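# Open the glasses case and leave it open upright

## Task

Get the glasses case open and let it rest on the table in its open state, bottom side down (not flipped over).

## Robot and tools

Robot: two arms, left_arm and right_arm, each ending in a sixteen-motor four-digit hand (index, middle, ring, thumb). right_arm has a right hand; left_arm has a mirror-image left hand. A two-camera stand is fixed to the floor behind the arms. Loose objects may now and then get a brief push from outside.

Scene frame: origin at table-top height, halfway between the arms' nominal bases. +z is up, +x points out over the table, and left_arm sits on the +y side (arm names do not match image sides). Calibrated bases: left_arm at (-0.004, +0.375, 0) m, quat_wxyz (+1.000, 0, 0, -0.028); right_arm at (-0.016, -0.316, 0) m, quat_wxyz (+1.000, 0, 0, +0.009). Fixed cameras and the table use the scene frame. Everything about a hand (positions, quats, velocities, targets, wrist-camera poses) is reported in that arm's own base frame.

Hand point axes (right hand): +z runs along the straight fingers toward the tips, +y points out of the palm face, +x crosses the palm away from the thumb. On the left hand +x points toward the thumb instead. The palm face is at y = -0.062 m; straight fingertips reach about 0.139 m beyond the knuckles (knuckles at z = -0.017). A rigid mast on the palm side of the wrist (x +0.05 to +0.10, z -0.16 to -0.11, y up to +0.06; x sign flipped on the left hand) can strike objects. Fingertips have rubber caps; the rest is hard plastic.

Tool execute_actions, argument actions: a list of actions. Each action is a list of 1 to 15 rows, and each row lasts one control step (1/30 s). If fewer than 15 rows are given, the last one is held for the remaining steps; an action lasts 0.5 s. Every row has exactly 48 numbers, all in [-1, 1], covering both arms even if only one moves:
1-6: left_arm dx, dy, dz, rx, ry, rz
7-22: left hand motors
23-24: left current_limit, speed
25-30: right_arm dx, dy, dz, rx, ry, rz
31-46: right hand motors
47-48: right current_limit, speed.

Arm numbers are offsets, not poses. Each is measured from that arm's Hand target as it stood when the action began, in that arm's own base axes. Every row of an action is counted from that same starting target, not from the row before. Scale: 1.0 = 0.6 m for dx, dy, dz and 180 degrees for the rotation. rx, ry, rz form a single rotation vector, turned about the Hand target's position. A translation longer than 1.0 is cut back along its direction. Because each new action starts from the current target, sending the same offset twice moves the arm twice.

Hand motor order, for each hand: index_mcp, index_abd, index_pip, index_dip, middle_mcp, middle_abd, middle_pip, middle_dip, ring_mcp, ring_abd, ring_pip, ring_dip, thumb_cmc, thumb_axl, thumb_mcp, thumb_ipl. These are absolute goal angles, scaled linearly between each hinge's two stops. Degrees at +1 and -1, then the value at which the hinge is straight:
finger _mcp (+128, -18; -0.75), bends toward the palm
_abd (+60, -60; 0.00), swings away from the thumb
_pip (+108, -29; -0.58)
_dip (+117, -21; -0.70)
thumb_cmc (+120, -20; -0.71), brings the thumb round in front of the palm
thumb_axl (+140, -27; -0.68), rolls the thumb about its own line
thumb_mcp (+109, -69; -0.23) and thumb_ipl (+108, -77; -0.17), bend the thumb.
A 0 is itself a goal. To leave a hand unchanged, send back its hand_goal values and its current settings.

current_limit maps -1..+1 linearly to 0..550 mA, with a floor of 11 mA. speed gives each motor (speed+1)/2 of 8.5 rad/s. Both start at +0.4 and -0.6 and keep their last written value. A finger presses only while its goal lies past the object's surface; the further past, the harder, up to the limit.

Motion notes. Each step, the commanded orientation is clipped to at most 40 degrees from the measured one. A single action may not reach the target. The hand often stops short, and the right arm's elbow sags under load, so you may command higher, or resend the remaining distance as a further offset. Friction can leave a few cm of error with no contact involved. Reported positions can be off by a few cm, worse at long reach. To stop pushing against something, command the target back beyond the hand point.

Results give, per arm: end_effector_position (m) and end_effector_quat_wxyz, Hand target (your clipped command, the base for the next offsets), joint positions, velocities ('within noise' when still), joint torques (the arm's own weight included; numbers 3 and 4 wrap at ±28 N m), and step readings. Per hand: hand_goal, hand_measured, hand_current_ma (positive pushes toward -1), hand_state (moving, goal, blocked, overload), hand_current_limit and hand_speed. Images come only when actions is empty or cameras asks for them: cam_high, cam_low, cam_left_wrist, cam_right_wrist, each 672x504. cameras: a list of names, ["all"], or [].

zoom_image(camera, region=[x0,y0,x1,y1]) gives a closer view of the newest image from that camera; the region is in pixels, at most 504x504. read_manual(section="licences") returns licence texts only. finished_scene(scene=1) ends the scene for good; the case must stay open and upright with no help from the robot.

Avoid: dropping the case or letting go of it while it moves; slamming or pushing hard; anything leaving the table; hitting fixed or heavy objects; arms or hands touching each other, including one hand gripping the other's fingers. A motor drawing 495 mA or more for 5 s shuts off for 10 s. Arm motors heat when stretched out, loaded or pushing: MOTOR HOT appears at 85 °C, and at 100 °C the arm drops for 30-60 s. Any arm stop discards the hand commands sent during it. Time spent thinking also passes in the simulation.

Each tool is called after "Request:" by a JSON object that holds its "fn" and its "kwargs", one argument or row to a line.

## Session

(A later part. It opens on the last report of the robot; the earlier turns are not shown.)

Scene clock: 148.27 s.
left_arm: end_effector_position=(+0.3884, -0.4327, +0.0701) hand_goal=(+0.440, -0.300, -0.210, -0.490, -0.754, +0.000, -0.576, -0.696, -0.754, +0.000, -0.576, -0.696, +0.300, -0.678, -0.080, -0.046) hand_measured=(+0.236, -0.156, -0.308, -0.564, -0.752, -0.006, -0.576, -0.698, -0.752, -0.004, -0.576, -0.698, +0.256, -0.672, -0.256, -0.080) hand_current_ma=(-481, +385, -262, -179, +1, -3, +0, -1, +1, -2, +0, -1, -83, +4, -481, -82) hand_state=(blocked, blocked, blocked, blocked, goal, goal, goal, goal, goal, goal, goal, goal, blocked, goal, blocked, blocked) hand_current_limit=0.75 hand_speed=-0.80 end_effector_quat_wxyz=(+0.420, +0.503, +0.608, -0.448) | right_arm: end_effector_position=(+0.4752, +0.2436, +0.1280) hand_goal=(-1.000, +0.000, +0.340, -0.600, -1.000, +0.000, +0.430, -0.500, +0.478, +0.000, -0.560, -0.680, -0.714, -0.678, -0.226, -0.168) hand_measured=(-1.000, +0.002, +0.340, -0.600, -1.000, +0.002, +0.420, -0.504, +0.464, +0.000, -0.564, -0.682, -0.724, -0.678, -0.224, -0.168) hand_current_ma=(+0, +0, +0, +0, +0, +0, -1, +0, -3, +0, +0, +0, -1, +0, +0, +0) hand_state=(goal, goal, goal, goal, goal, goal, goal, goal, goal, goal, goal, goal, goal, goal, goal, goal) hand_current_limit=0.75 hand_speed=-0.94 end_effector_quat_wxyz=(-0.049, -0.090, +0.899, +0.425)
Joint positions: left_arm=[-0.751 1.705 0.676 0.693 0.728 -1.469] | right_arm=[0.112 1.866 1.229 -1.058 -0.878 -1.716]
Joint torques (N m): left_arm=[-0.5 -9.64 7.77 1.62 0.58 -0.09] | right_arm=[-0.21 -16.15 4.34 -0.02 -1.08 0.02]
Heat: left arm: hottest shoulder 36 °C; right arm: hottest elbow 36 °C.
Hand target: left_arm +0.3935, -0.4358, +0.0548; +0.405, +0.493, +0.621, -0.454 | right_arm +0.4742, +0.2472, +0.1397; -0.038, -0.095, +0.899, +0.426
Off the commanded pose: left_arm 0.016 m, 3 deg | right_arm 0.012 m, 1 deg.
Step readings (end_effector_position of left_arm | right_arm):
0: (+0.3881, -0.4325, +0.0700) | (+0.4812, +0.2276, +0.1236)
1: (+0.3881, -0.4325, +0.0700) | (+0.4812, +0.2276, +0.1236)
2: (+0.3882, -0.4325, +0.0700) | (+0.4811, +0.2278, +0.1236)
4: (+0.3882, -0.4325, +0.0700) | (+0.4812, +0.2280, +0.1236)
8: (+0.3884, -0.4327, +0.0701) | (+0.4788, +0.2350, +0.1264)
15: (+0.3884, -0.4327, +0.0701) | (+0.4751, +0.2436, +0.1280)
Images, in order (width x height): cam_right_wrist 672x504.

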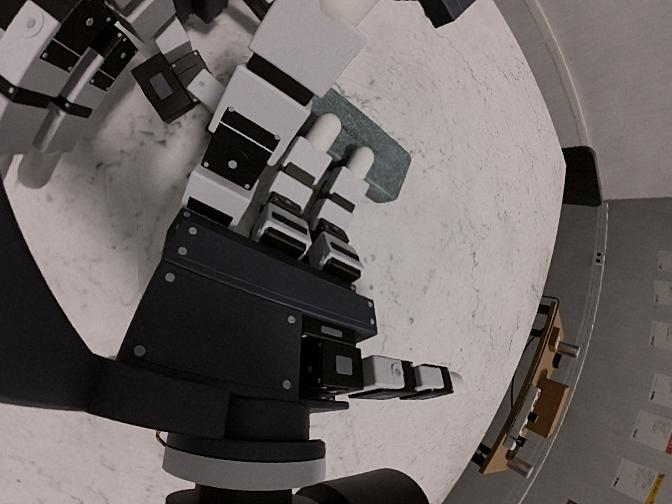

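Request:
{"fn": "execute_actions", "kwargs": {
  "actions": [
    [[0,0,0,0,0,0,0.44,-0.3,-0.21,-0.49,-0.754,0,-0.576,-0.696,-0.754,0,-0.576,-0.696,0.30,-0.678,-0.08,-0.045,0.6,-0.8,0.01,-0.03,0.03,0,0,0,-1,0,0.34,-0.6,-1,0,0.34,-0.5,0.478,0,-0.56,-0.68,-0.714,-0.678,-0.226,-0.168,0.6,-0.7],[0,0,0,0,0,0,0.44,-0.3,-0.21,-0.49,-0.754,0,-0.576,-0.696,-0.754,0,-0.576,-0.696,0.30,-0.678,-0.08,-0.045,0.6,-0.8,0.01,-0.075,0.03,0,0,0,-1,0,0.2,-0.66,-1,0,0.2,-0.66,0.478,0,-0.56,-0.68,-0.714,-0.678,-0.226,-0.168,0.6,-0.7]],
    [[0,0,0,0,0,0,0.44,-0.3,-0.21,-0.49,-0.754,0,-0.576,-0.696,-0.754,0,-0.576,-0.696,0.30,-0.678,-0.08,-0.045,0.75,-0.8,0,0,-0.045,0,0,0,-1,0,0.05,-0.66,-1,0,0.12,-0.66,0.478,0,-0.56,-0.68,-0.714,-0.678,-0.226,-0.168,0.6,-0.6]]
  ],
  "cameras": ["cam_right_wrist", "cam_high", "cam_left_wrist"]
}}

Request:
{"fn": "zoom_image", "kwargs": {
  "camera": "cam_right_wrist",
  "region": [240, 40, 440, 200]
}}

Request:
{"fn": "zoom_image", "kwargs": {
  "camera": "cam_high",
  "region": [220, 60, 380, 240]
}}

Scene clock: 150.23 s.
left_arm: end_effector_position=(+0.3884, -0.4327, +0.0701) hand_goal=(+0.440, -0.300, -0.210, -0.490, -0.754, +0.000, -0.576, -0.696, -0.754, +0.000, -0.576, -0.696, +0.300, -0.678, -0.080, -0.046) hand_measured=(+0.236, -0.156, -0.308, -0.564, -0.752, -0.006, -0.576, -0.698, -0.752, -0.004, -0.576, -0.698, +0.256, -0.672, -0.256, -0.080) hand_current_ma=(-481, +385, -262, -179, +1, -3, +0, -1, +1, -2, +0, -1, -83, +4, -481, -82) hand_state=(blocked, blocked, blocked, blocked, goal, goal, goal, goal, goal, goal, goal, goal, blocked, goal, blocked, blocked) hand_current_limit=0.75 hand_speed=-0.80 end_effector_quat_wxyz=(+0.420, +0.503, +0.608, -0.448) | right_arm: end_effector_position=(+0.4728, +0.2010, +0.1334) hand_goal=(-1.000, +0.000, +0.050, -0.660, -1.000, +0.000, +0.120, -0.660, +0.478, +0.000, -0.560, -0.680, -0.714, -0.678, -0.226, -0.168) hand_measured=(-1.000, -0.004, +0.050, -0.658, -1.000, +0.002, +0.120, -0.658, +0.464, +0.000, -0.564, -0.682, -0.724, -0.678, -0.224, -0.168) hand_current_ma=(+0, +0, +0, +0, +0, +0, +0, +0, -3, +0, +0, +0, -1, +0, +0, +0) hand_state=(goal, goal, goal, goal, goal, goal, goal, goal, goal, goal, goal, goal, goal, goal, goal, goal) hand_current_limit=0.60 hand_speed=-0.60 end_effector_quat_wxyz=(-0.045, -0.086, +0.899, +0.427)
Joint positions: left_arm=[-0.751 1.705 0.676 0.693 0.728 -1.469] | right_arm=[0.026 1.858 1.229 -1.153 -0.868 -1.835]
Joint torques (N m): left_arm=[-0.44 -9.7 7.79 1.61 0.59 -0.08] | right_arm=[-0.79 -12.28 6.04 -0.18 -0.95 -0.19]
Heat: left arm: hottest shoulder 36 °C; right arm: hottest elbow 36 °C.
Hand target: left_arm +0.3935, -0.4358, +0.0548; +0.405, +0.493, +0.621, -0.454 | right_arm +0.4802, +0.2023, +0.1309; -0.038, -0.095, +0.899, +0.426
Off the commanded pose: left_arm 0.016 m, 3 deg | right_arm 0.008 m, 1 deg.
Step readings (end_effector_position of left_arm | right_arm):
0: (+0.3884, -0.4327, +0.0701) | (+0.4752, +0.2436, +0.1280)
1: (+0.3884, -0.4327, +0.0701) | (+0.4752, +0.2436, +0.1280)
2: (+0.3884, -0.4327, +0.0701) | (+0.4748, +0.2434, +0.1283)
4: (+0.3884, -0.4327, +0.0701) | (+0.4719, +0.2401, +0.1305)
8: (+0.3884, -0.4327, +0.0701) | (+0.4696, +0.2216, +0.1356)
15: (+0.3884, -0.4327, +0.0701) | (+0.4706, +0.2009, +0.1361)
16: (+0.3884, -0.4327, +0.0701) | (+0.4702, +0.2009, +0.1362)
17: (+0.3884, -0.4327, +0.0701) | (+0.4699, +0.2009, +0.1363)
19: (+0.3884, -0.4327, +0.0701) | (+0.4704, +0.2009, +0.1362)
23: (+0.3884, -0.4327, +0.0701) | (+0.4720, +0.2010, +0.1357)
30: (+0.3884, -0.4327, +0.0701) | (+0.4728, +0.2010, +0.1338)
Images, in order (width x height): cam_high 672x504, cam_left_wrist 672x504, cam_right_wrist 672x504.

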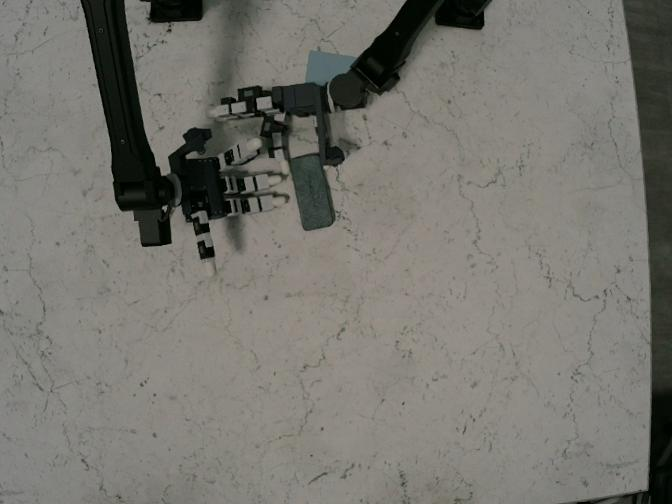

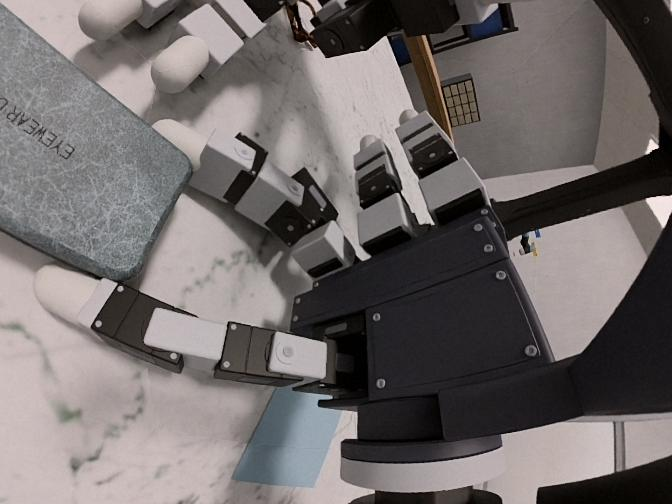

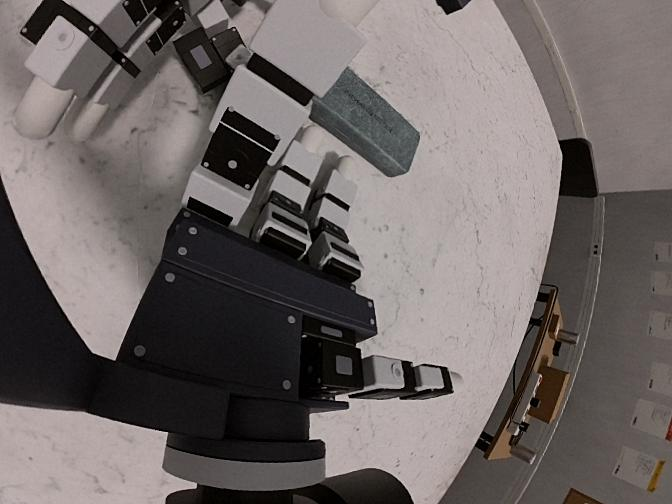

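Scaled by 2.520 from the camera's 672x504 image, which has a finer 960x720 frame.

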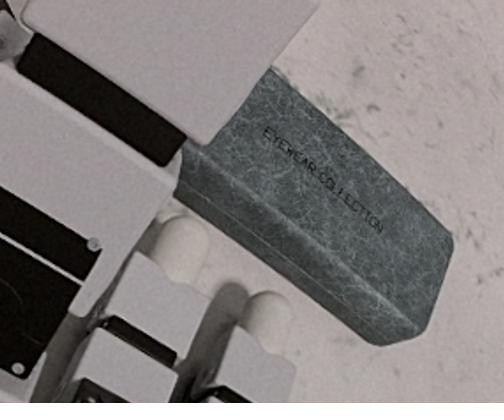

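Scaled by 2.800 from the camera's 672x504 image, which has a finer 960x720 frame.

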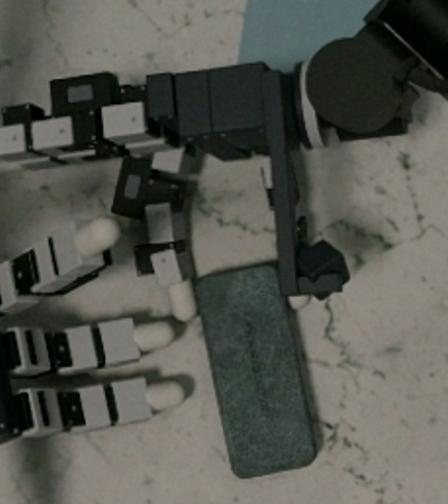

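Request:
{"fn": "execute_actions", "kwargs": {
  "actions": [
    [[0,0,0,0,0,0,0.44,-0.3,-0.21,-0.49,-0.754,0,-0.576,-0.696,-0.754,0,-0.576,-0.696,0.30,-0.678,-0.08,-0.045,0.75,-0.8,0,0.04,0,0,0,0,-1,0,0.05,-0.66,-1,0,0.12,-0.66,0.478,0,-0.56,-0.68,-0.714,-0.678,-0.226,-0.168,0.7,-0.6]],
    [[0,0,0,0,0,0,0.44,-0.3,-0.21,-0.49,-0.754,0,-0.576,-0.696,-0.754,0,-0.576,-0.696,0.30,-0.678,-0.08,-0.045,0.75,-0.8,-0.008,0.025,0.003,0,0,0,-1,0,0.05,-0.66,-1,0,0.12,-0.66,0.478,0,-0.56,-0.68,-0.714,-0.678,-0.226,-0.168,0.7,-0.6]]
  ],
  "cameras": ["cam_right_wrist"]
}}

Request:
{"fn": "zoom_image", "kwargs": {
  "camera": "cam_right_wrist",
  "region": [240, 40, 440, 200]
}}

Scene clock: 151.63 s.
left_arm: end_effector_position=(+0.3886, -0.4325, +0.0701) hand_goal=(+0.440, -0.300, -0.210, -0.490, -0.754, +0.000, -0.576, -0.696, -0.754, +0.000, -0.576, -0.696, +0.300, -0.678, -0.080, -0.046) hand_measured=(+0.236, -0.156, -0.308, -0.564, -0.752, -0.006, -0.576, -0.698, -0.752, -0.004, -0.576, -0.698, +0.256, -0.672, -0.256, -0.080) hand_current_ma=(-481, +385, -262, -179, +1, -3, +0, -1, +1, -2, +0, -1, -84, +4, -481, -82) hand_state=(blocked, blocked, blocked, blocked, goal, goal, goal, goal, goal, goal, goal, goal, blocked, goal, blocked, blocked) hand_current_limit=0.75 hand_speed=-0.80 end_effector_quat_wxyz=(+0.420, +0.503, +0.608, -0.448) | right_arm: end_effector_position=(+0.4783, +0.2265, +0.1303) hand_goal=(-1.000, +0.000, +0.050, -0.660, -1.000, +0.000, +0.120, -0.660, +0.478, +0.000, -0.560, -0.680, -0.714, -0.678, -0.226, -0.168) hand_measured=(-1.000, +0.002, +0.050, -0.658, -1.000, +0.024, +0.130, -0.652, +0.464, +0.000, -0.564, -0.682, -0.724, -0.678, -0.224, -0.168) hand_current_ma=(+0, +0, +0, +0, +0, +7, +2, +1, -3, +0, +0, +0, -1, +0, +0, +0) hand_state=(goal, goal, goal, goal, goal, blocked, goal, goal, goal, goal, goal, goal, goal, goal, goal, goal) hand_current_limit=0.70 hand_speed=-0.60 end_effector_quat_wxyz=(-0.039, -0.086, +0.901, +0.424)
Joint positions: left_arm=[-0.751 1.705 0.676 0.693 0.729 -1.469] | right_arm=[0.077 1.858 1.226 -1.069 -0.872 -1.746]
Joint torques (N m): left_arm=[-0.5 -9.64 7.77 1.62 0.58 -0.08] | right_arm=[1.55 -14.39 4.48 0.32 -1.28 0.1]
Heat: left arm: hottest shoulder 36 °C; right arm: hottest elbow 36 °C.
Hand target: left_arm +0.3935, -0.4358, +0.0548; +0.405, +0.493, +0.621, -0.454 | right_arm +0.4754, +0.2413, +0.1327; -0.038, -0.095, +0.899, +0.426
Off the commanded pose: left_arm 0.016 m, 3 deg | right_arm 0.015 m, 1 deg.
Step readings (end_effector_position of left_arm | right_arm):
0: (+0.3884, -0.4327, +0.0701) | (+0.4728, +0.2010, +0.1334)
1: (+0.3884, -0.4327, +0.0701) | (+0.4729, +0.2010, +0.1334)
2: (+0.3884, -0.4327, +0.0701) | (+0.4735, +0.2014, +0.1332)
4: (+0.3884, -0.4327, +0.0701) | (+0.4751, +0.2040, +0.1328)
8: (+0.3884, -0.4327, +0.0701) | (+0.4747, +0.2152, +0.1326)
15: (+0.3885, -0.4326, +0.0701) | (+0.4738, +0.2231, +0.1323)
16: (+0.3885, -0.4326, +0.0701) | (+0.4741, +0.2232, +0.1322)
17: (+0.3885, -0.4326, +0.0701) | (+0.4748, +0.2234, +0.1322)
19: (+0.3885, -0.4326, +0.0701) | (+0.4760, +0.2257, +0.1320)
23: (+0.3886, -0.4325, +0.0701) | (+0.4776, +0.2265, +0.1312)
30: (+0.3886, -0.4325, +0.0701) | (+0.4781, +0.2265, +0.1303)
Images, in order (width x height): cam_right_wrist 672x504.

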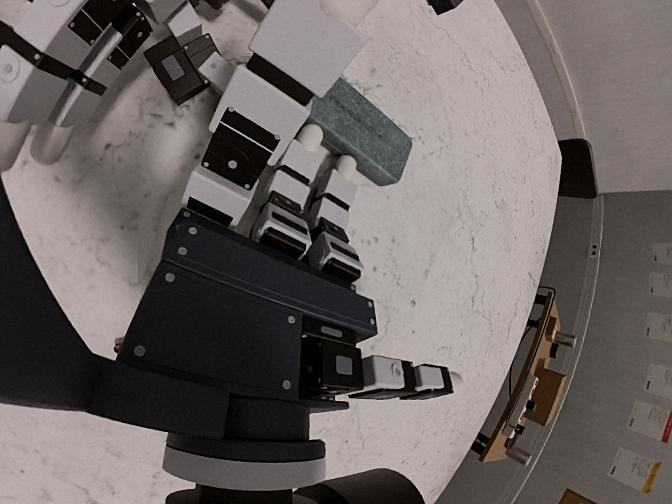

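Scaled by 2.520 from the camera's 672x504 image, which has a finer 960x720 frame.

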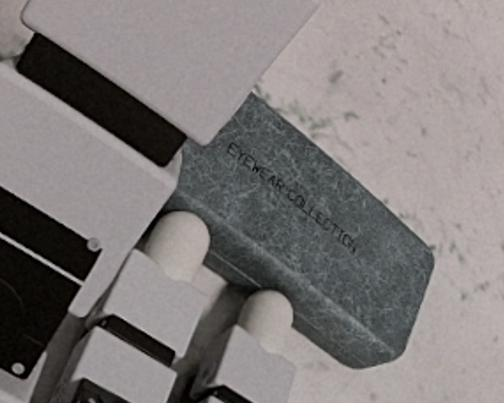

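Request:
{"fn": "execute_actions", "kwargs": {
  "actions": [
    [[0,0,0,0,0,0,0.44,-0.3,-0.21,-0.49,-0.754,0,-0.576,-0.696,-0.754,0,-0.576,-0.696,0.30,-0.678,-0.08,-0.045,0.75,-0.8,-0.003,0.005,0.002,0,0,0,-1,0,0.05,-0.66,-1,0,0.26,-0.64,0.478,0,-0.56,-0.68,-0.714,-0.678,-0.226,-0.168,0.75,-0.92]]
  ],
  "cameras": ["cam_right_wrist"]
}}

Request:
{"fn": "zoom_image", "kwargs": {
  "camera": "cam_right_wrist",
  "region": [240, 40, 440, 200]
}}

Scene clock: 152.50 s.
left_arm: end_effector_position=(+0.3888, -0.4323, +0.0701) hand_goal=(+0.440, -0.300, -0.210, -0.490, -0.754, +0.000, -0.576, -0.696, -0.754, +0.000, -0.576, -0.696, +0.300, -0.678, -0.080, -0.046) hand_measured=(+0.236, -0.156, -0.308, -0.564, -0.752, -0.006, -0.576, -0.698, -0.752, -0.004, -0.576, -0.698, +0.254, -0.672, -0.256, -0.080) hand_current_ma=(-481, +385, -262, -179, +1, -3, +0, -1, +1, -2, +0, -1, -87, +4, -481, -82) hand_state=(blocked, blocked, blocked, blocked, goal, goal, goal, goal, goal, goal, goal, goal, blocked, goal, blocked, blocked) hand_current_limit=0.75 hand_speed=-0.80 end_effector_quat_wxyz=(+0.420, +0.503, +0.608, -0.448) | right_arm: end_effector_position=(+0.4782, +0.2268, +0.1282) hand_goal=(-1.000, +0.000, +0.050, -0.660, -1.000, +0.000, +0.260, -0.640, +0.478, +0.000, -0.560, -0.680, -0.714, -0.678, -0.226, -0.168) hand_measured=(-0.986, +0.002, +0.062, -0.660, -1.000, +0.026, +0.172, -0.658, +0.464, +0.000, -0.564, -0.682, -0.724, -0.678, -0.224, -0.168) hand_current_ma=(+4, +0, +2, +0, +0, +7, -112, -5, -3, +0, +0, +0, -1, +0, +0, +0) hand_state=(goal, goal, goal, goal, goal, blocked, blocked, goal, goal, goal, goal, goal, goal, goal, goal, goal) hand_current_limit=0.75 hand_speed=-0.92 end_effector_quat_wxyz=(-0.037, -0.086, +0.901, +0.423)
Joint positions: left_arm=[-0.75 1.705 0.676 0.693 0.729 -1.469] | right_arm=[0.078 1.858 1.221 -1.058 -0.87 -1.741]
Joint torques (N m): left_arm=[-0.56 -9.64 7.8 1.61 0.57 -0.08] | right_arm=[1.96 -14.8 4.42 0.16 -1.4 0.15]
Heat: left arm: hottest shoulder 36 °C; right arm: hottest elbow 36 °C.
Hand target: left_arm +0.3934, -0.4359, +0.0548; +0.405, +0.494, +0.621, -0.454 | right_arm +0.4736, +0.2443, +0.1339; -0.038, -0.095, +0.899, +0.426
Off the commanded pose: left_arm 0.016 m, 3 deg | right_arm 0.019 m, 1 deg.
Step readings (end_effector_position of left_arm | right_arm):
0: (+0.3886, -0.4325, +0.0701) | (+0.4783, +0.2265, +0.1303)
1: (+0.3886, -0.4325, +0.0701) | (+0.4783, +0.2265, +0.1303)
2: (+0.3886, -0.4325, +0.0701) | (+0.4783, +0.2265, +0.1302)
4: (+0.3886, -0.4325, +0.0701) | (+0.4783, +0.2265, +0.1297)
8: (+0.3888, -0.4323, +0.0701) | (+0.4782, +0.2265, +0.1289)
15: (+0.3888, -0.4323, +0.0701) | (+0.4781, +0.2268, +0.1283)
Images, in order (width x height): cam_right_wrist 672x504.

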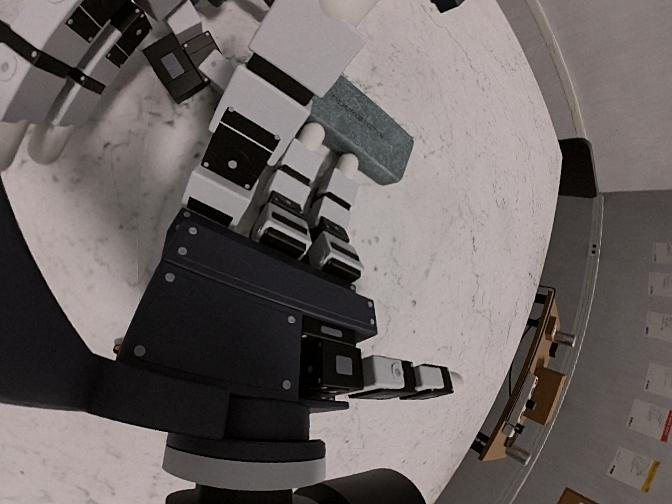

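Scaled by 2.520 from the camera's 672x504 image, which has a finer 960x720 frame.

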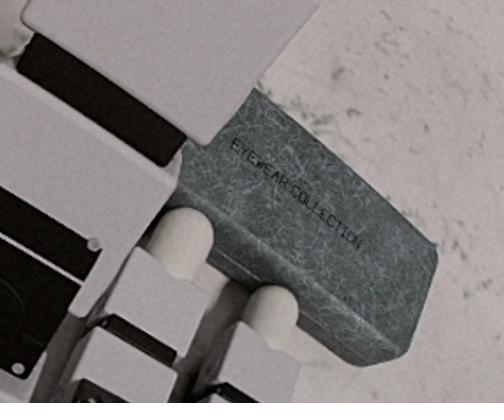

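Request:
{"fn": "execute_actions", "kwargs": {
  "actions": [
    [[0,0,0,0,0,0,0.44,-0.3,-0.21,-0.49,-0.754,0,-0.576,-0.696,-0.754,0,-0.576,-0.696,0.30,-0.678,-0.08,-0.045,0.75,-0.8,-0.002,0.003,0.002,0,0,0,-1,0,0.06,-0.66,-1,0,0.34,-0.6,0.478,0,-0.56,-0.68,-0.714,-0.678,-0.226,-0.168,0.75,-0.94]]
  ],
  "cameras": ["cam_right_wrist"]
}}

Request:
{"fn": "zoom_image", "kwargs": {
  "camera": "cam_right_wrist",
  "region": [240, 40, 440, 200]
}}

Scene clock: 153.37 s.
left_arm: end_effector_position=(+0.3889, -0.4323, +0.0701) hand_goal=(+0.440, -0.300, -0.210, -0.490, -0.754, +0.000, -0.576, -0.696, -0.754, +0.000, -0.576, -0.696, +0.300, -0.678, -0.080, -0.046) hand_measured=(+0.236, -0.156, -0.308, -0.564, -0.752, -0.006, -0.576, -0.698, -0.752, -0.004, -0.576, -0.698, +0.254, -0.672, -0.256, -0.080) hand_current_ma=(-481, +385, -262, -179, +1, -3, +0, -1, +1, -2, +0, -1, -87, +4, -481, -82) hand_state=(blocked, blocked, blocked, blocked, goal, goal, goal, goal, goal, goal, goal, goal, blocked, goal, blocked, blocked) hand_current_limit=0.75 hand_speed=-0.80 end_effector_quat_wxyz=(+0.421, +0.502, +0.609, -0.447) | right_arm: end_effector_position=(+0.4797, +0.2283, +0.1294) hand_goal=(-1.000, +0.000, +0.060, -0.660, -1.000, +0.000, +0.340, -0.600, +0.478, +0.000, -0.560, -0.680, -0.714, -0.678, -0.226, -0.168) hand_measured=(-1.000, +0.016, +0.068, -0.662, -1.000, +0.004, +0.330, -0.604, +0.464, +0.000, -0.564, -0.682, -0.724, -0.678, -0.224, -0.168) hand_current_ma=(+0, +3, +1, +0, +0, +0, -1, +0, -3, +0, +0, +0, -1, +0, +0, +0) hand_state=(goal, goal, goal, goal, goal, goal, goal, goal, goal, goal, goal, goal, goal, goal, goal, goal) hand_current_limit=0.75 hand_speed=-0.94 end_effector_quat_wxyz=(-0.038, -0.081, +0.901, +0.425)
Joint positions: left_arm=[-0.75 1.705 0.676 0.693 0.728 -1.469] | right_arm=[0.081 1.857 1.221 -1.053 -0.875 -1.724]
Joint torques (N m): left_arm=[-0.56 -9.76 7.76 1.62 0.59 -0.08] | right_arm=[2.08 -15.03 4.19 0.14 -1.22 0.05]
Heat: left arm: hottest shoulder 36 °C; right arm: hottest elbow 36 °C.
Hand target: left_arm +0.3935, -0.4358, +0.0548; +0.405, +0.493, +0.621, -0.454 | right_arm +0.4724, +0.2460, +0.1350; -0.038, -0.095, +0.899, +0.426
Off the commanded pose: left_arm 0.016 m, 3 deg | right_arm 0.020 m, 2 deg.
Step readings (end_effector_position of left_arm | right_arm):
0: (+0.3888, -0.4323, +0.0701) | (+0.4782, +0.2268, +0.1282)
1: (+0.3888, -0.4323, +0.0701) | (+0.4782, +0.2267, +0.1281)
2: (+0.3888, -0.4323, +0.0701) | (+0.4784, +0.2267, +0.1281)
4: (+0.3888, -0.4323, +0.0701) | (+0.4785, +0.2271, +0.1280)
8: (+0.3889, -0.4323, +0.0701) | (+0.4790, +0.2283, +0.1295)
15: (+0.3889, -0.4323, +0.0701) | (+0.4797, +0.2283, +0.1294)
Images, in order (width x height): cam_right_wrist 672x504.

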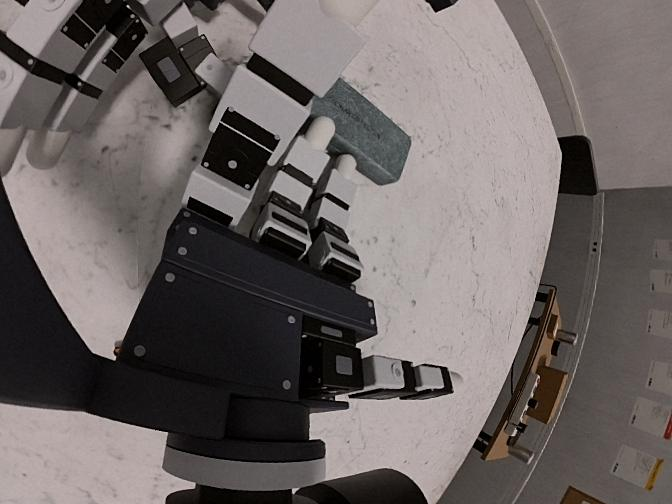

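Scaled by 2.520 from the camera's 672x504 image, which has a finer 960x720 frame.

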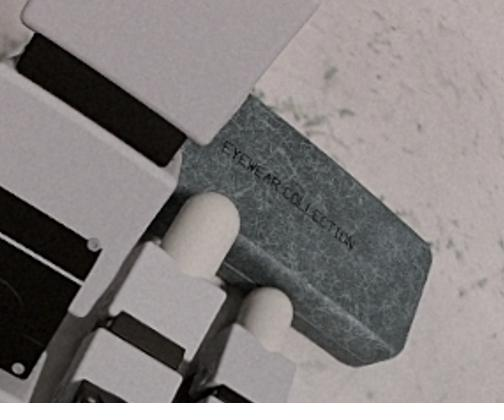

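Request:
{"fn": "execute_actions", "kwargs": {
  "actions": [
    [[0,0,0,0,0,0,0.44,-0.3,-0.21,-0.49,-0.754,0,-0.576,-0.696,-0.754,0,-0.576,-0.696,0.30,-0.678,-0.08,-0.045,0.6,-0.8,0.019,-0.064,0.02,0,0,0,-1,0,0.1,-0.66,-1,0,0.34,-0.66,0.478,0,-0.56,-0.68,-0.714,-0.678,-0.226,-0.168,0.6,-0.7]],
    [[0,0,0,0,0,0,0.44,-0.3,-0.21,-0.49,-0.754,0,-0.576,-0.696,-0.754,0,-0.576,-0.696,0.30,-0.678,-0.08,-0.045,0.75,-0.8,0,0,-0.032,0,0,0,-1,0,0.1,-0.66,-1,0,0.1,-0.66,0.478,0,-0.56,-0.68,-0.714,-0.678,-0.226,-0.168,0.6,-0.5]],
    [[0,0,0,0,0,0,0.44,-0.3,-0.21,-0.49,-0.754,0,-0.576,-0.696,-0.754,0,-0.576,-0.696,0.30,-0.678,-0.08,-0.045,0.75,-0.8,-0.004,0.032,0.003,0,0,0,-1,0,0.1,-0.66,-1,0,0.1,-0.66,0.478,0,-0.56,-0.68,-0.714,-0.678,-0.226,-0.168,0.6,-0.5]],
    [[0,0,0,0,0,0,0.44,-0.3,-0.21,-0.49,-0.754,0,-0.576,-0.696,-0.754,0,-0.576,-0.696,0.30,-0.678,-0.08,-0.045,0.75,-0.8,-0.006,0.02,0.003,0,0,0,-1,0,0.12,-0.66,-1,0,0.12,-0.66,0.478,0,-0.56,-0.68,-0.714,-0.678,-0.226,-0.168,0.7,-0.8]]
  ],
  "cameras": ["cam_right_wrist"]
}}

Request:
{"fn": "zoom_image", "kwargs": {
  "camera": "cam_right_wrist",
  "region": [240, 40, 440, 200]
}}

Scene clock: 156.13 s.
left_arm: end_effector_position=(+0.3889, -0.4323, +0.0701) hand_goal=(+0.440, -0.300, -0.210, -0.490, -0.754, +0.000, -0.576, -0.696, -0.754, +0.000, -0.576, -0.696, +0.300, -0.678, -0.080, -0.046) hand_measured=(+0.236, -0.156, -0.308, -0.564, -0.752, -0.006, -0.576, -0.698, -0.752, -0.004, -0.576, -0.698, +0.254, -0.672, -0.256, -0.080) hand_current_ma=(-481, +383, -262, -179, +1, -3, +0, -1, +1, -2, +0, -1, -87, +4, -481, -82) hand_state=(blocked, blocked, blocked, blocked, goal, goal, goal, goal, goal, goal, goal, goal, blocked, goal, blocked, blocked) hand_current_limit=0.75 hand_speed=-0.80 end_effector_quat_wxyz=(+0.421, +0.502, +0.609, -0.447) | right_arm: end_effector_position=(+0.4784, +0.2261, +0.1269) hand_goal=(-1.000, +0.000, +0.120, -0.660, -1.000, +0.000, +0.120, -0.660, +0.478, +0.000, -0.560, -0.680, -0.714, -0.678, -0.226, -0.168) hand_measured=(-1.000, +0.014, +0.120, -0.664, -1.000, +0.006, +0.112, -0.658, +0.466, +0.000, -0.564, -0.682, -0.724, -0.678, -0.224, -0.168) hand_current_ma=(+0, +3, +0, +0, +0, +1, -1, +0, -3, +0, +0, +0, -1, +0, +0, +0) hand_state=(goal, goal, goal, goal, goal, goal, goal, goal, goal, goal, goal, goal, goal, goal, goal, goal) hand_current_limit=0.70 hand_speed=-0.80 end_effector_quat_wxyz=(-0.042, -0.087, +0.900, +0.425)
Joint positions: left_arm=[-0.75 1.705 0.676 0.693 0.728 -1.469] | right_arm=[0.076 1.869 1.229 -1.074 -0.875 -1.755]
Joint torques (N m): left_arm=[-0.56 -9.52 7.79 1.63 0.6 -0.08] | right_arm=[1.14 -14.62 4.74 0.27 -1.17 0.12]
Heat: left arm: hottest shoulder 36 °C; right arm: hottest elbow 36 °C.
Hand target: left_arm +0.3935, -0.4358, +0.0548; +0.405, +0.494, +0.621, -0.454 | right_arm +0.4778, +0.2388, +0.1314; -0.038, -0.095, +0.899, +0.426
Off the commanded pose: left_arm 0.016 m, 3 deg | right_arm 0.014 m, 1 deg.
Step readings (end_effector_position of left_arm | right_arm):
0: (+0.3889, -0.4323, +0.0701) | (+0.4797, +0.2283, +0.1294)
1: (+0.3889, -0.4323, +0.0701) | (+0.4797, +0.2283, +0.1293)
2: (+0.3889, -0.4323, +0.0701) | (+0.4787, +0.2282, +0.1291)
4: (+0.3889, -0.4323, +0.0701) | (+0.4762, +0.2255, +0.1294)
8: (+0.3889, -0.4323, +0.0701) | (+0.4708, +0.2175, +0.1307)
15: (+0.3889, -0.4323, +0.0701) | (+0.4706, +0.2109, +0.1338)
16: (+0.3889, -0.4323, +0.0701) | (+0.4707, +0.2107, +0.1341)
17: (+0.3889, -0.4323, +0.0701) | (+0.4706, +0.2107, +0.1341)
19: (+0.3889, -0.4323, +0.0701) | (+0.4706, +0.2107, +0.1340)
23: (+0.3889, -0.4323, +0.0701) | (+0.4715, +0.2108, +0.1319)
30: (+0.3889, -0.4323, +0.0701) | (+0.4719, +0.2108, +0.1285)
31: (+0.3889, -0.4323, +0.0701) | (+0.4721, +0.2108, +0.1284)
32: (+0.3889, -0.4323, +0.0701) | (+0.4726, +0.2108, +0.1283)
34: (+0.3889, -0.4323, +0.0701) | (+0.4742, +0.2117, +0.1281)
38: (+0.3889, -0.4323, +0.0701) | (+0.4756, +0.2164, +0.1278)
45: (+0.3889, -0.4323, +0.0701) | (+0.4751, +0.2220, +0.1278)
46: (+0.3889, -0.4323, +0.0701) | (+0.4753, +0.2222, +0.1278)
47: (+0.3889, -0.4323, +0.0701) | (+0.4756, +0.2228, +0.1277)
49: (+0.3889, -0.4323, +0.0701) | (+0.4766, +0.2247, +0.1274)
53: (+0.3889, -0.4323, +0.0701) | (+0.4779, +0.2259, +0.1270)
60: (+0.3889, -0.4323, +0.0701) | (+0.4783, +0.2261, +0.1269)
Images, in order (width x height): cam_right_wrist 672x504.

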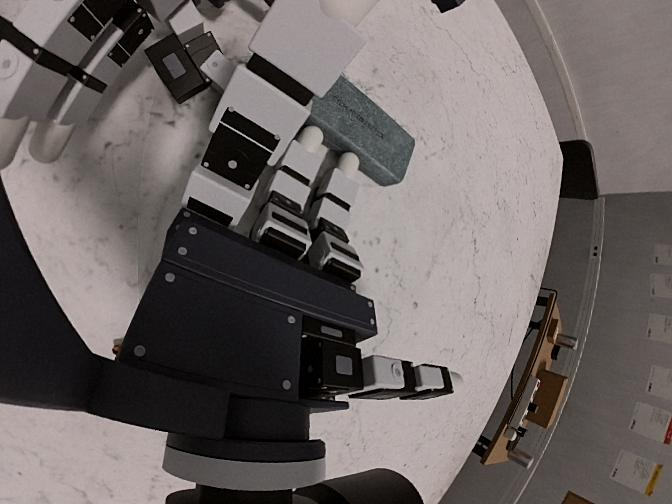

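Scaled by 2.520 from the camera's 672x504 image, which has a finer 960x720 frame.

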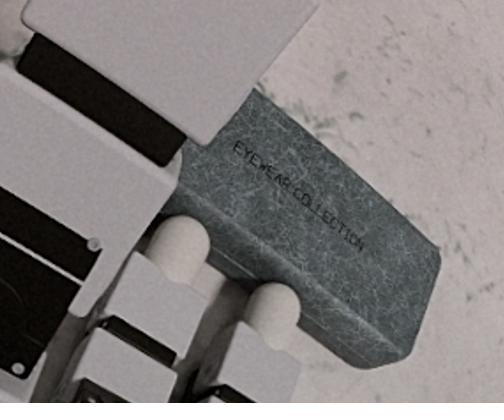

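Request:
{"fn": "execute_actions", "kwargs": {
  "actions": [
    [[0,0,0,0,0,0,0.44,-0.3,-0.21,-0.49,-0.754,0,-0.576,-0.696,-0.754,0,-0.576,-0.696,0.30,-0.678,-0.08,-0.045,0.75,-0.8,-0.002,0.008,0.003,0,0,0,-1,0,0.18,-0.64,-1,0,0.22,-0.64,0.478,0,-0.56,-0.68,-0.714,-0.678,-0.226,-0.168,0.7,-0.93]]
  ]
}}

Request:
{"fn": "execute_actions", "kwargs": {
  "actions": [
    [[0,0,0,0,0,0,0.44,-0.3,-0.21,-0.49,-0.754,0,-0.576,-0.696,-0.754,0,-0.576,-0.696,0.30,-0.678,-0.08,-0.045,0.75,-0.8,-0.002,0.006,0.004,0,0,0,-1,0,0.24,-0.62,-1,0,0.30,-0.62,0.478,0,-0.56,-0.68,-0.714,-0.678,-0.226,-0.168,0.75,-0.94]]
  ],
  "cameras": ["cam_right_wrist"]
}}

Request:
{"fn": "zoom_image", "kwargs": {
  "camera": "cam_right_wrist",
  "region": [240, 40, 440, 200]
}}

Scene clock: 157.07 s.
left_arm: end_effector_position=(+0.3891, -0.4324, +0.0703) hand_goal=(+0.440, -0.300, -0.210, -0.490, -0.754, +0.000, -0.576, -0.696, -0.754, +0.000, -0.576, -0.696, +0.300, -0.678, -0.080, -0.046) hand_measured=(+0.236, -0.156, -0.308, -0.564, -0.752, -0.006, -0.576, -0.698, -0.752, -0.004, -0.576, -0.698, +0.254, -0.672, -0.256, -0.080) hand_current_ma=(-481, +383, -262, -179, +1, -3, +0, -1, +1, -2, +0, -1, -90, +4, -481, -82) hand_state=(blocked, blocked, blocked, blocked, goal, goal, goal, goal, goal, goal, goal, goal, blocked, goal, blocked, blocked) hand_current_limit=0.75 hand_speed=-0.80 end_effector_quat_wxyz=(+0.421, +0.502, +0.609, -0.447) | right_arm: end_effector_position=(+0.4800, +0.2273, +0.1249) hand_goal=(-1.000, +0.000, +0.180, -0.640, -1.000, +0.000, +0.220, -0.640, +0.478, +0.000, -0.560, -0.680, -0.714, -0.678, -0.226, -0.168) hand_measured=(-1.000, +0.014, +0.174, -0.652, -1.000, +0.014, +0.158, -0.658, +0.466, +0.000, -0.564, -0.682, -0.724, -0.678, -0.224, -0.168) hand_current_ma=(+0, +2, -1, -2, +0, +3, -58, -5, -3, +0, +0, +0, -1, +0, +0, +0) hand_state=(goal, goal, goal, goal, goal, goal, blocked, goal, goal, goal, goal, goal, goal, goal, goal, goal) hand_current_limit=0.70 hand_speed=-0.93 end_effector_quat_wxyz=(-0.042, -0.083, +0.902, +0.421)
Joint positions: left_arm=[-0.75 1.705 0.677 0.693 0.728 -1.469] | right_arm=[0.079 1.869 1.229 -1.066 -0.866 -1.738]
Joint torques (N m): left_arm=[-0.62 -9.7 7.73 1.65 0.6 -0.08] | right_arm=[1.73 -15.09 4.45 0.27 -1.56 0.09]
Heat: left arm: hottest shoulder 36 °C; right arm: hottest elbow 36 °C.
Hand target: left_arm +0.3934, -0.4359, +0.0548; +0.405, +0.494, +0.621, -0.454 | right_arm +0.4766, +0.2436, +0.1332; -0.038, -0.095, +0.899, +0.426
Off the commanded pose: left_arm 0.016 m, 3 deg | right_arm 0.019 m, 2 deg.
Step readings (end_effector_position of left_arm | right_arm):
0: (+0.3889, -0.4323, +0.0701) | (+0.4784, +0.2261, +0.1269)
1: (+0.3889, -0.4323, +0.0701) | (+0.4785, +0.2261, +0.1269)
2: (+0.3889, -0.4323, +0.0701) | (+0.4786, +0.2263, +0.1269)
4: (+0.3891, -0.4324, +0.0703) | (+0.4789, +0.2266, +0.1265)
8: (+0.3891, -0.4324, +0.0703) | (+0.4795, +0.2270, +0.1256)
15: (+0.3891, -0.4324, +0.0703) | (+0.4800, +0.2273, +0.1249)

Scene clock: 157.77 s.
left_arm: end_effector_position=(+0.3896, -0.4319, +0.0703) hand_goal=(+0.440, -0.300, -0.210, -0.490, -0.754, +0.000, -0.576, -0.696, -0.754, +0.000, -0.576, -0.696, +0.300, -0.678, -0.080, -0.046) hand_measured=(+0.236, -0.156, -0.308, -0.564, -0.752, -0.006, -0.576, -0.698, -0.752, -0.004, -0.576, -0.698, +0.254, -0.672, -0.256, -0.080) hand_current_ma=(-481, +383, -262, -179, +1, -3, +0, -1, +1, -2, +0, -1, -90, +4, -481, -82) hand_state=(blocked, blocked, blocked, blocked, goal, goal, goal, goal, goal, goal, goal, goal, blocked, goal, blocked, blocked) hand_current_limit=0.75 hand_speed=-0.80 end_effector_quat_wxyz=(+0.421, +0.502, +0.609, -0.447) | right_arm: end_effector_position=(+0.4800, +0.2282, +0.1234) hand_goal=(-1.000, +0.000, +0.240, -0.620, -1.000, +0.000, +0.300, -0.620, +0.478, +0.000, -0.560, -0.680, -0.714, -0.678, -0.226, -0.168) hand_measured=(-1.000, +0.004, +0.232, -0.624, -1.000, +0.014, +0.190, -0.658, +0.466, +0.000, -0.564, -0.682, -0.724, -0.678, -0.224, -0.168) hand_current_ma=(+0, +0, -1, +0, +0, +3, -175, -22, -3, +0, +0, +0, -1, +0, +0, +0) hand_state=(goal, goal, goal, goal, goal, goal, blocked, blocked, goal, goal, goal, goal, goal, goal, goal, goal) hand_current_limit=0.75 hand_speed=-0.94 end_effector_quat_wxyz=(-0.043, -0.082, +0.903, +0.419)
Joint positions: left_arm=[-0.749 1.705 0.677 0.693 0.727 -1.469] | right_arm=[0.082 1.868 1.227 -1.059 -0.862 -1.73]
Joint torques (N m): left_arm=[-0.62 -9.7 7.76 1.62 0.61 -0.08] | right_arm=[2.14 -15.62 4.48 0.2 -1.75 0.11]
Heat: left arm: hottest shoulder 36 °C; right arm: hottest elbow 36 °C.
Hand target: left_arm +0.3935, -0.4358, +0.0548; +0.405, +0.493, +0.621, -0.454 | right_arm +0.4753, +0.2473, +0.1355; -0.038, -0.095, +0.899, +0.426
Off the commanded pose: left_arm 0.016 m, 3 deg | right_arm 0.023 m, 2 deg.
Step readings (end_effector_position of left_arm | right_arm):
0: (+0.3891, -0.4324, +0.0703) | (+0.4800, +0.2273, +0.1249)
1: (+0.3891, -0.4324, +0.0703) | (+0.4800, +0.2273, +0.1249)
2: (+0.3891, -0.4324, +0.0703) | (+0.4799, +0.2274, +0.1246)
4: (+0.3893, -0.4322, +0.0703) | (+0.4799, +0.2276, +0.1240)
8: (+0.3896, -0.4319, +0.0703) | (+0.4800, +0.2279, +0.1236)
15: (+0.3896, -0.4319, +0.0703) | (+0.4800, +0.2282, +0.1234)
Images, in order (width x height): cam_right_wrist 672x504.

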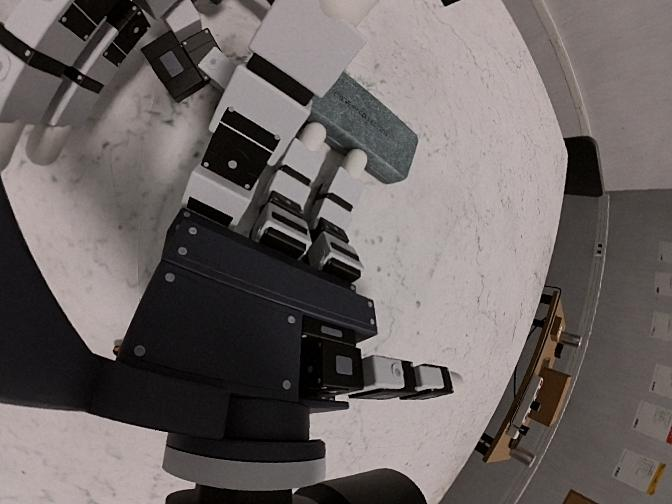

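Scaled by 2.520 from the camera's 672x504 image, which has a finer 960x720 frame.

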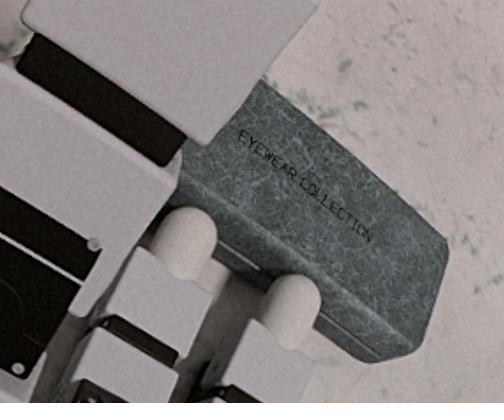

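Request:
{"fn": "execute_actions", "kwargs": {
  "actions": [
    [[0,0,0,0,0,0,0.44,-0.3,-0.21,-0.49,-0.754,0,-0.576,-0.696,-0.754,0,-0.576,-0.696,0.30,-0.678,-0.08,-0.045,0.75,-0.8,-0.002,0.004,0.004,0,0,0,-1,0,0.2,-0.62,-1,0,0.36,-0.58,0.478,0,-0.56,-0.68,-0.714,-0.678,-0.226,-0.168,0.75,-0.95]]
  ],
  "cameras": ["cam_right_wrist"]
}}

Request:
{"fn": "zoom_image", "kwargs": {
  "camera": "cam_right_wrist",
  "region": [240, 40, 440, 200]
}}

Scene clock: 158.63 s.
left_arm: end_effector_position=(+0.3903, -0.4312, +0.0703) hand_goal=(+0.440, -0.300, -0.210, -0.490, -0.754, +0.000, -0.576, -0.696, -0.754, +0.000, -0.576, -0.696, +0.300, -0.678, -0.080, -0.046) hand_measured=(+0.236, -0.156, -0.308, -0.564, -0.752, -0.006, -0.576, -0.698, -0.752, -0.004, -0.576, -0.698, +0.254, -0.672, -0.256, -0.080) hand_current_ma=(-481, +383, -262, -179, +1, -3, +0, -1, +1, -2, +0, -1, -90, +5, -481, -82) hand_state=(blocked, blocked, blocked, blocked, goal, goal, goal, goal, goal, goal, goal, goal, blocked, goal, blocked, blocked) hand_current_limit=0.75 hand_speed=-0.80 end_effector_quat_wxyz=(+0.421, +0.502, +0.609, -0.447) | right_arm: end_effector_position=(+0.4803, +0.2295, +0.1232) hand_goal=(-1.000, +0.000, +0.200, -0.620, -1.000, +0.000, +0.360, -0.580, +0.478, +0.000, -0.560, -0.680, -0.714, -0.678, -0.226, -0.168) hand_measured=(-1.000, +0.004, +0.206, -0.624, -1.000, +0.014, +0.230, -0.646, +0.466, +0.000, -0.564, -0.682, -0.724, -0.678, -0.224, -0.168) hand_current_ma=(+0, +0, +1, +0, +0, +3, -246, -67, -3, +0, +0, +0, -1, +0, +0, +0) hand_state=(goal, goal, goal, goal, goal, goal, blocked, blocked, goal, goal, goal, goal, goal, goal, goal, goal) hand_current_limit=0.75 hand_speed=-0.95 end_effector_quat_wxyz=(-0.042, -0.082, +0.904, +0.417)
Joint positions: left_arm=[-0.747 1.705 0.677 0.693 0.727 -1.469] | right_arm=[0.085 1.867 1.227 -1.054 -0.858 -1.724]
Joint torques (N m): left_arm=[-0.79 -9.58 7.76 1.63 0.62 -0.08] | right_arm=[2.2 -15.97 4.33 0.06 -1.92 0.13]
Heat: left arm: hottest shoulder 36 °C; right arm: hottest elbow 36 °C.
Hand target: left_arm +0.3936, -0.4357, +0.0548; +0.405, +0.493, +0.621, -0.454 | right_arm +0.4741, +0.2497, +0.1379; -0.038, -0.095, +0.899, +0.426
Off the commanded pose: left_arm 0.016 m, 3 deg | right_arm 0.026 m, 2 deg.
Step readings (end_effector_position of left_arm | right_arm):
0: (+0.3896, -0.4319, +0.0703) | (+0.4800, +0.2282, +0.1234)
1: (+0.3896, -0.4319, +0.0703) | (+0.4800, +0.2282, +0.1234)
2: (+0.3896, -0.4319, +0.0703) | (+0.4801, +0.2282, +0.1235)
4: (+0.3896, -0.4319, +0.0703) | (+0.4801, +0.2284, +0.1234)
8: (+0.3900, -0.4315, +0.0703) | (+0.4802, +0.2291, +0.1233)
15: (+0.3903, -0.4312, +0.0703) | (+0.4803, +0.2295, +0.1232)
Images, in order (width x height): cam_right_wrist 672x504.

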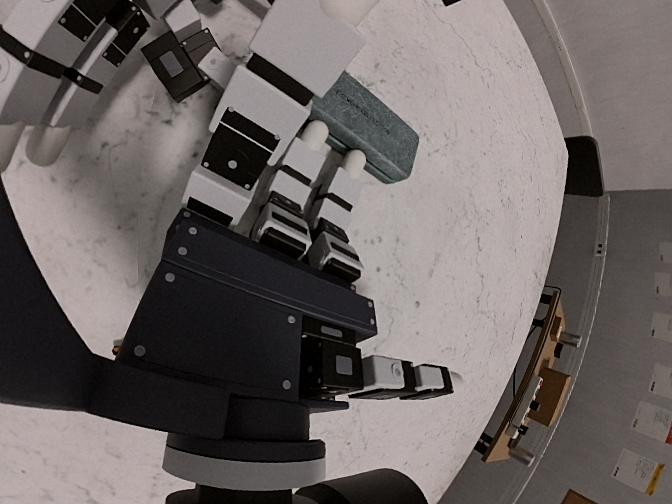

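Scaled by 2.520 from the camera's 672x504 image, which has a finer 960x720 frame.

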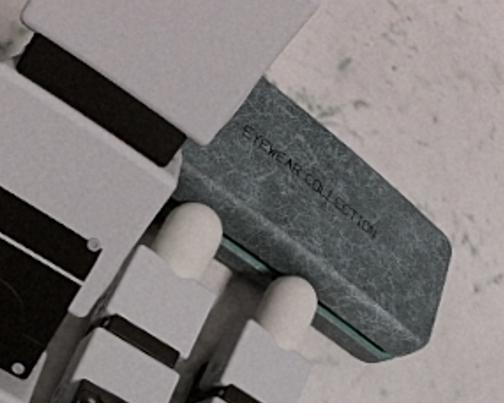

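Request:
{"fn": "execute_actions", "kwargs": {
  "actions": [
    [[0,0,0,0,0,0,0.44,-0.3,-0.21,-0.49,-0.754,0,-0.576,-0.696,-0.754,0,-0.576,-0.696,0.30,-0.678,-0.08,-0.045,0.75,-0.8,-0.001,0.003,0.003,0,0,0,-1,0,0.13,-0.66,-1,0,0.38,-0.56,0.478,0,-0.56,-0.68,-0.714,-0.678,-0.226,-0.168,0.75,-0.95]]
  ],
  "cameras": ["cam_right_wrist"]
}}

Request:
{"fn": "zoom_image", "kwargs": {
  "camera": "cam_right_wrist",
  "region": [290, 80, 430, 190]
}}

Scene clock: 159.57 s.
left_arm: end_effector_position=(+0.3907, -0.4310, +0.0703) hand_goal=(+0.440, -0.300, -0.210, -0.490, -0.754, +0.000, -0.576, -0.696, -0.754, +0.000, -0.576, -0.696, +0.300, -0.678, -0.080, -0.046) hand_measured=(+0.236, -0.156, -0.308, -0.564, -0.752, -0.006, -0.576, -0.698, -0.752, -0.004, -0.576, -0.698, +0.252, -0.672, -0.256, -0.080) hand_current_ma=(-481, +383, -262, -179, +1, -3, +0, -1, +1, -2, +0, -1, -93, +6, -481, -82) hand_state=(blocked, blocked, blocked, blocked, goal, goal, goal, goal, goal, goal, goal, goal, blocked, goal, blocked, blocked) hand_current_limit=0.75 hand_speed=-0.80 end_effector_quat_wxyz=(+0.422, +0.501, +0.610, -0.446) | right_arm: end_effector_position=(+0.4815, +0.2318, +0.1277) hand_goal=(-1.000, +0.000, +0.130, -0.660, -1.000, +0.000, +0.380, -0.560, +0.478, +0.000, -0.560, -0.680, -0.714, -0.678, -0.226, -0.168) hand_measured=(-1.000, +0.008, +0.126, -0.670, -1.000, +0.004, +0.370, -0.564, +0.466, +0.000, -0.564, -0.682, -0.724, -0.678, -0.224, -0.168) hand_current_ma=(+0, +1, +0, -1, +0, +0, -1, +0, -3, +0, +0, +0, -1, +0, +0, +0) hand_state=(goal, goal, goal, goal, goal, goal, goal, goal, goal, goal, goal, goal, goal, goal, goal, goal) hand_current_limit=0.75 hand_speed=-0.95 end_effector_quat_wxyz=(-0.043, -0.076, +0.903, +0.420)
Joint positions: left_arm=[-0.747 1.705 0.677 0.693 0.725 -1.469] | right_arm=[0.088 1.859 1.225 -1.051 -0.867 -1.702]
Joint torques (N m): left_arm=[-0.73 -9.7 7.76 1.61 0.7 -0.08] | right_arm=[2.26 -15.74 4.38 0.08 -1.61 -0.01]
Heat: left arm: hottest shoulder 36 °C; right arm: hottest elbow 36 °C.
Hand target: left_arm +0.3935, -0.4358, +0.0548; +0.405, +0.493, +0.621, -0.454 | right_arm +0.4736, +0.2514, +0.1399; -0.038, -0.095, +0.899, +0.426
Off the commanded pose: left_arm 0.016 m, 3 deg | right_arm 0.024 m, 2 deg.
Step readings (end_effector_position of left_arm | right_arm):
0: (+0.3903, -0.4312, +0.0703) | (+0.4803, +0.2295, +0.1232)
1: (+0.3903, -0.4312, +0.0703) | (+0.4804, +0.2295, +0.1232)
2: (+0.3903, -0.4312, +0.0703) | (+0.4804, +0.2295, +0.1234)
4: (+0.3904, -0.4312, +0.0703) | (+0.4802, +0.2297, +0.1233)
8: (+0.3907, -0.4310, +0.0703) | (+0.4809, +0.2310, +0.1259)
15: (+0.3907, -0.4310, +0.0703) | (+0.4814, +0.2318, +0.1276)
Images, in order (width x height): cam_right_wrist 672x504.

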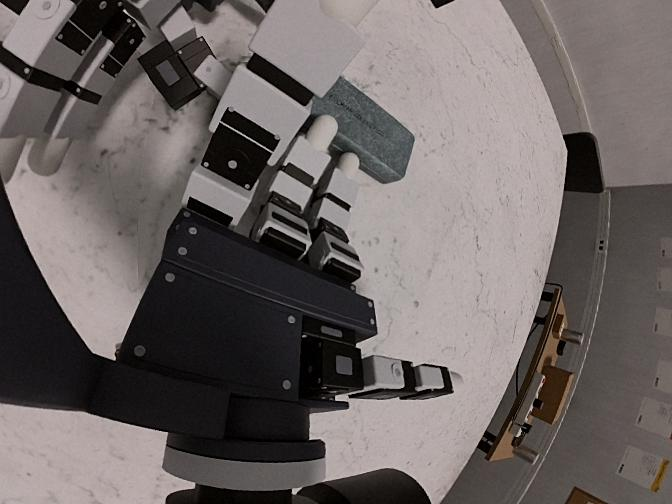

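Scaled by 3.600 from the camera's 672x504 image, which has a finer 960x720 frame.

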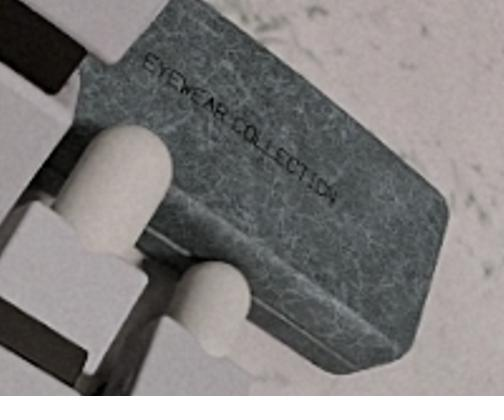

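Request:
{"fn": "execute_actions", "kwargs": {
  "actions": [
    [[0,0,0,0,0,0,0.44,-0.3,-0.21,-0.49,-0.754,0,-0.576,-0.696,-0.754,0,-0.576,-0.696,0.30,-0.678,-0.08,-0.045,0.6,-0.8,0.017,-0.073,0.01,0,0,-0.008,-1,0,0.1,-0.66,-1,0,0.36,-0.66,0.478,0,-0.56,-0.68,-0.714,-0.678,-0.226,-0.168,0.6,-0.7]],
    [[0,0,0,0,0,0,0.44,-0.3,-0.21,-0.49,-0.754,0,-0.576,-0.696,-0.754,0,-0.576,-0.696,0.30,-0.678,-0.08,-0.045,0.75,-0.8,0,0,-0.03,0,0,0,-1,0,0.075,-0.66,-1,0,0.11,-0.66,0.478,0,-0.56,-0.68,-0.714,-0.678,-0.226,-0.168,0.6,-0.5]],
    [[0,0,0,0,0,0,0.44,-0.3,-0.21,-0.49,-0.754,0,-0.576,-0.696,-0.754,0,-0.576,-0.696,0.30,-0.678,-0.08,-0.045,0.75,-0.8,-0.004,0.032,0.003,0,0,0,-1,0,0.075,-0.66,-1,0,0.11,-0.66,0.478,0,-0.56,-0.68,-0.714,-0.678,-0.226,-0.168,0.6,-0.5]],
    [[0,0,0,0,0,0,0.44,-0.3,-0.21,-0.49,-0.754,0,-0.576,-0.696,-0.754,0,-0.576,-0.696,0.30,-0.678,-0.08,-0.045,0.77,-0.8,-0.01,0.03,0.004,0,0,0,-1,0,0.08,-0.66,-1,0,0.13,-0.66,0.478,0,-0.56,-0.68,-0.714,-0.678,-0.226,-0.168,0.7,-0.8]]
  ],
  "cameras": ["cam_right_wrist"]
}}

Request:
{"fn": "zoom_image", "kwargs": {
  "camera": "cam_right_wrist",
  "region": [290, 80, 430, 190]
}}

Scene clock: 163.10 s.
left_arm: end_effector_position=(+0.3907, -0.4311, +0.0703) hand_goal=(+0.440, -0.300, -0.210, -0.490, -0.754, +0.000, -0.576, -0.696, -0.754, +0.000, -0.576, -0.696, +0.300, -0.678, -0.080, -0.046) hand_measured=(+0.236, -0.158, -0.308, -0.564, -0.752, -0.006, -0.576, -0.698, -0.752, -0.004, -0.576, -0.698, +0.252, -0.674, -0.256, -0.080) hand_current_ma=(-487, +375, -262, -179, +1, -3, +0, -1, +1, -2, +0, -1, -93, +4, -487, -83) hand_state=(blocked, blocked, blocked, blocked, goal, goal, goal, goal, goal, goal, goal, goal, blocked, goal, blocked, blocked) hand_current_limit=0.77 hand_speed=-0.80 end_effector_quat_wxyz=(+0.422, +0.501, +0.610, -0.446) | right_arm: end_effector_position=(+0.4819, +0.2281, +0.1270) hand_goal=(-1.000, +0.000, +0.080, -0.660, -1.000, +0.000, +0.130, -0.660, +0.478, +0.000, -0.560, -0.680, -0.714, -0.678, -0.226, -0.168) hand_measured=(-0.988, +0.002, +0.086, -0.664, -1.000, +0.014, +0.134, -0.656, +0.466, +0.000, -0.564, -0.682, -0.724, -0.678, -0.224, -0.168) hand_current_ma=(+3, +0, +1, +0, +0, +2, +0, +0, -3, +0, +0, +0, -1, +0, +0, +0) hand_state=(goal, goal, goal, goal, goal, goal, goal, goal, goal, goal, goal, goal, goal, goal, goal, goal) hand_current_limit=0.70 hand_speed=-0.80 end_effector_quat_wxyz=(-0.031, -0.074, +0.901, +0.426)
Joint positions: left_arm=[-0.747 1.705 0.677 0.693 0.725 -1.469] | right_arm=[0.08 1.853 1.207 -1.015 -0.88 -1.697]
Joint torques (N m): left_arm=[-0.79 -9.64 7.75 1.63 0.7 -0.09] | right_arm=[1.85 -14.92 4.12 0.18 -1.12 0.11]
Heat: left arm: hottest shoulder 36 °C; right arm: hottest elbow 35 °C.
Hand target: left_arm +0.3934, -0.4358, +0.0548; +0.405, +0.493, +0.621, -0.454 | right_arm +0.4754, +0.2449, +0.1320; -0.033, -0.084, +0.900, +0.426
Off the commanded pose: left_arm 0.016 m, 3 deg | right_arm 0.019 m, 1 deg.
Step readings (end_effector_position of left_arm | right_arm):
0: (+0.3907, -0.4310, +0.0703) | (+0.4815, +0.2318, +0.1277)
1: (+0.3907, -0.4310, +0.0703) | (+0.4815, +0.2318, +0.1277)
2: (+0.3908, -0.4310, +0.0703) | (+0.4811, +0.2314, +0.1280)
4: (+0.3907, -0.4310, +0.0703) | (+0.4796, +0.2290, +0.1288)
8: (+0.3907, -0.4311, +0.0703) | (+0.4776, +0.2193, +0.1300)
15: (+0.3907, -0.4311, +0.0703) | (+0.4774, +0.2102, +0.1308)
16: (+0.3907, -0.4311, +0.0703) | (+0.4772, +0.2102, +0.1308)
17: (+0.3907, -0.4311, +0.0703) | (+0.4770, +0.2102, +0.1308)
19: (+0.3907, -0.4311, +0.0703) | (+0.4772, +0.2102, +0.1308)
23: (+0.3907, -0.4311, +0.0703) | (+0.4781, +0.2103, +0.1307)
30: (+0.3907, -0.4311, +0.0703) | (+0.4785, +0.2103, +0.1307)
31: (+0.3907, -0.4311, +0.0703) | (+0.4786, +0.2103, +0.1307)
32: (+0.3907, -0.4311, +0.0703) | (+0.4791, +0.2103, +0.1306)
34: (+0.3907, -0.4311, +0.0703) | (+0.4808, +0.2114, +0.1306)
38: (+0.3907, -0.4311, +0.0703) | (+0.4821, +0.2167, +0.1305)
45: (+0.3907, -0.4311, +0.0703) | (+0.4811, +0.2235, +0.1304)
46: (+0.3907, -0.4311, +0.0703) | (+0.4811, +0.2237, +0.1303)
47: (+0.3907, -0.4311, +0.0703) | (+0.4812, +0.2246, +0.1299)
49: (+0.3907, -0.4311, +0.0703) | (+0.4809, +0.2269, +0.1286)
53: (+0.3907, -0.4311, +0.0703) | (+0.4812, +0.2282, +0.1274)
60: (+0.3907, -0.4311, +0.0703) | (+0.4818, +0.2282, +0.1271)
Images, in order (width x height): cam_right_wrist 672x504.

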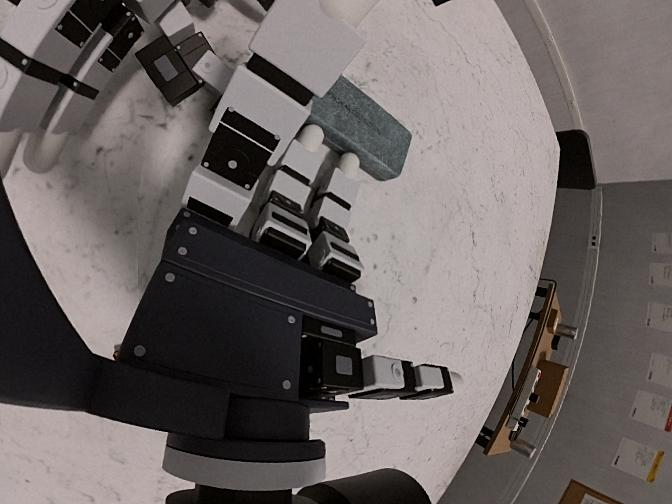

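Scaled by 3.600 from the camera's 672x504 image, which has a finer 960x720 frame.

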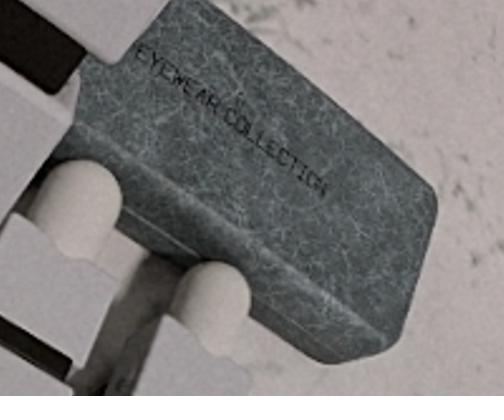

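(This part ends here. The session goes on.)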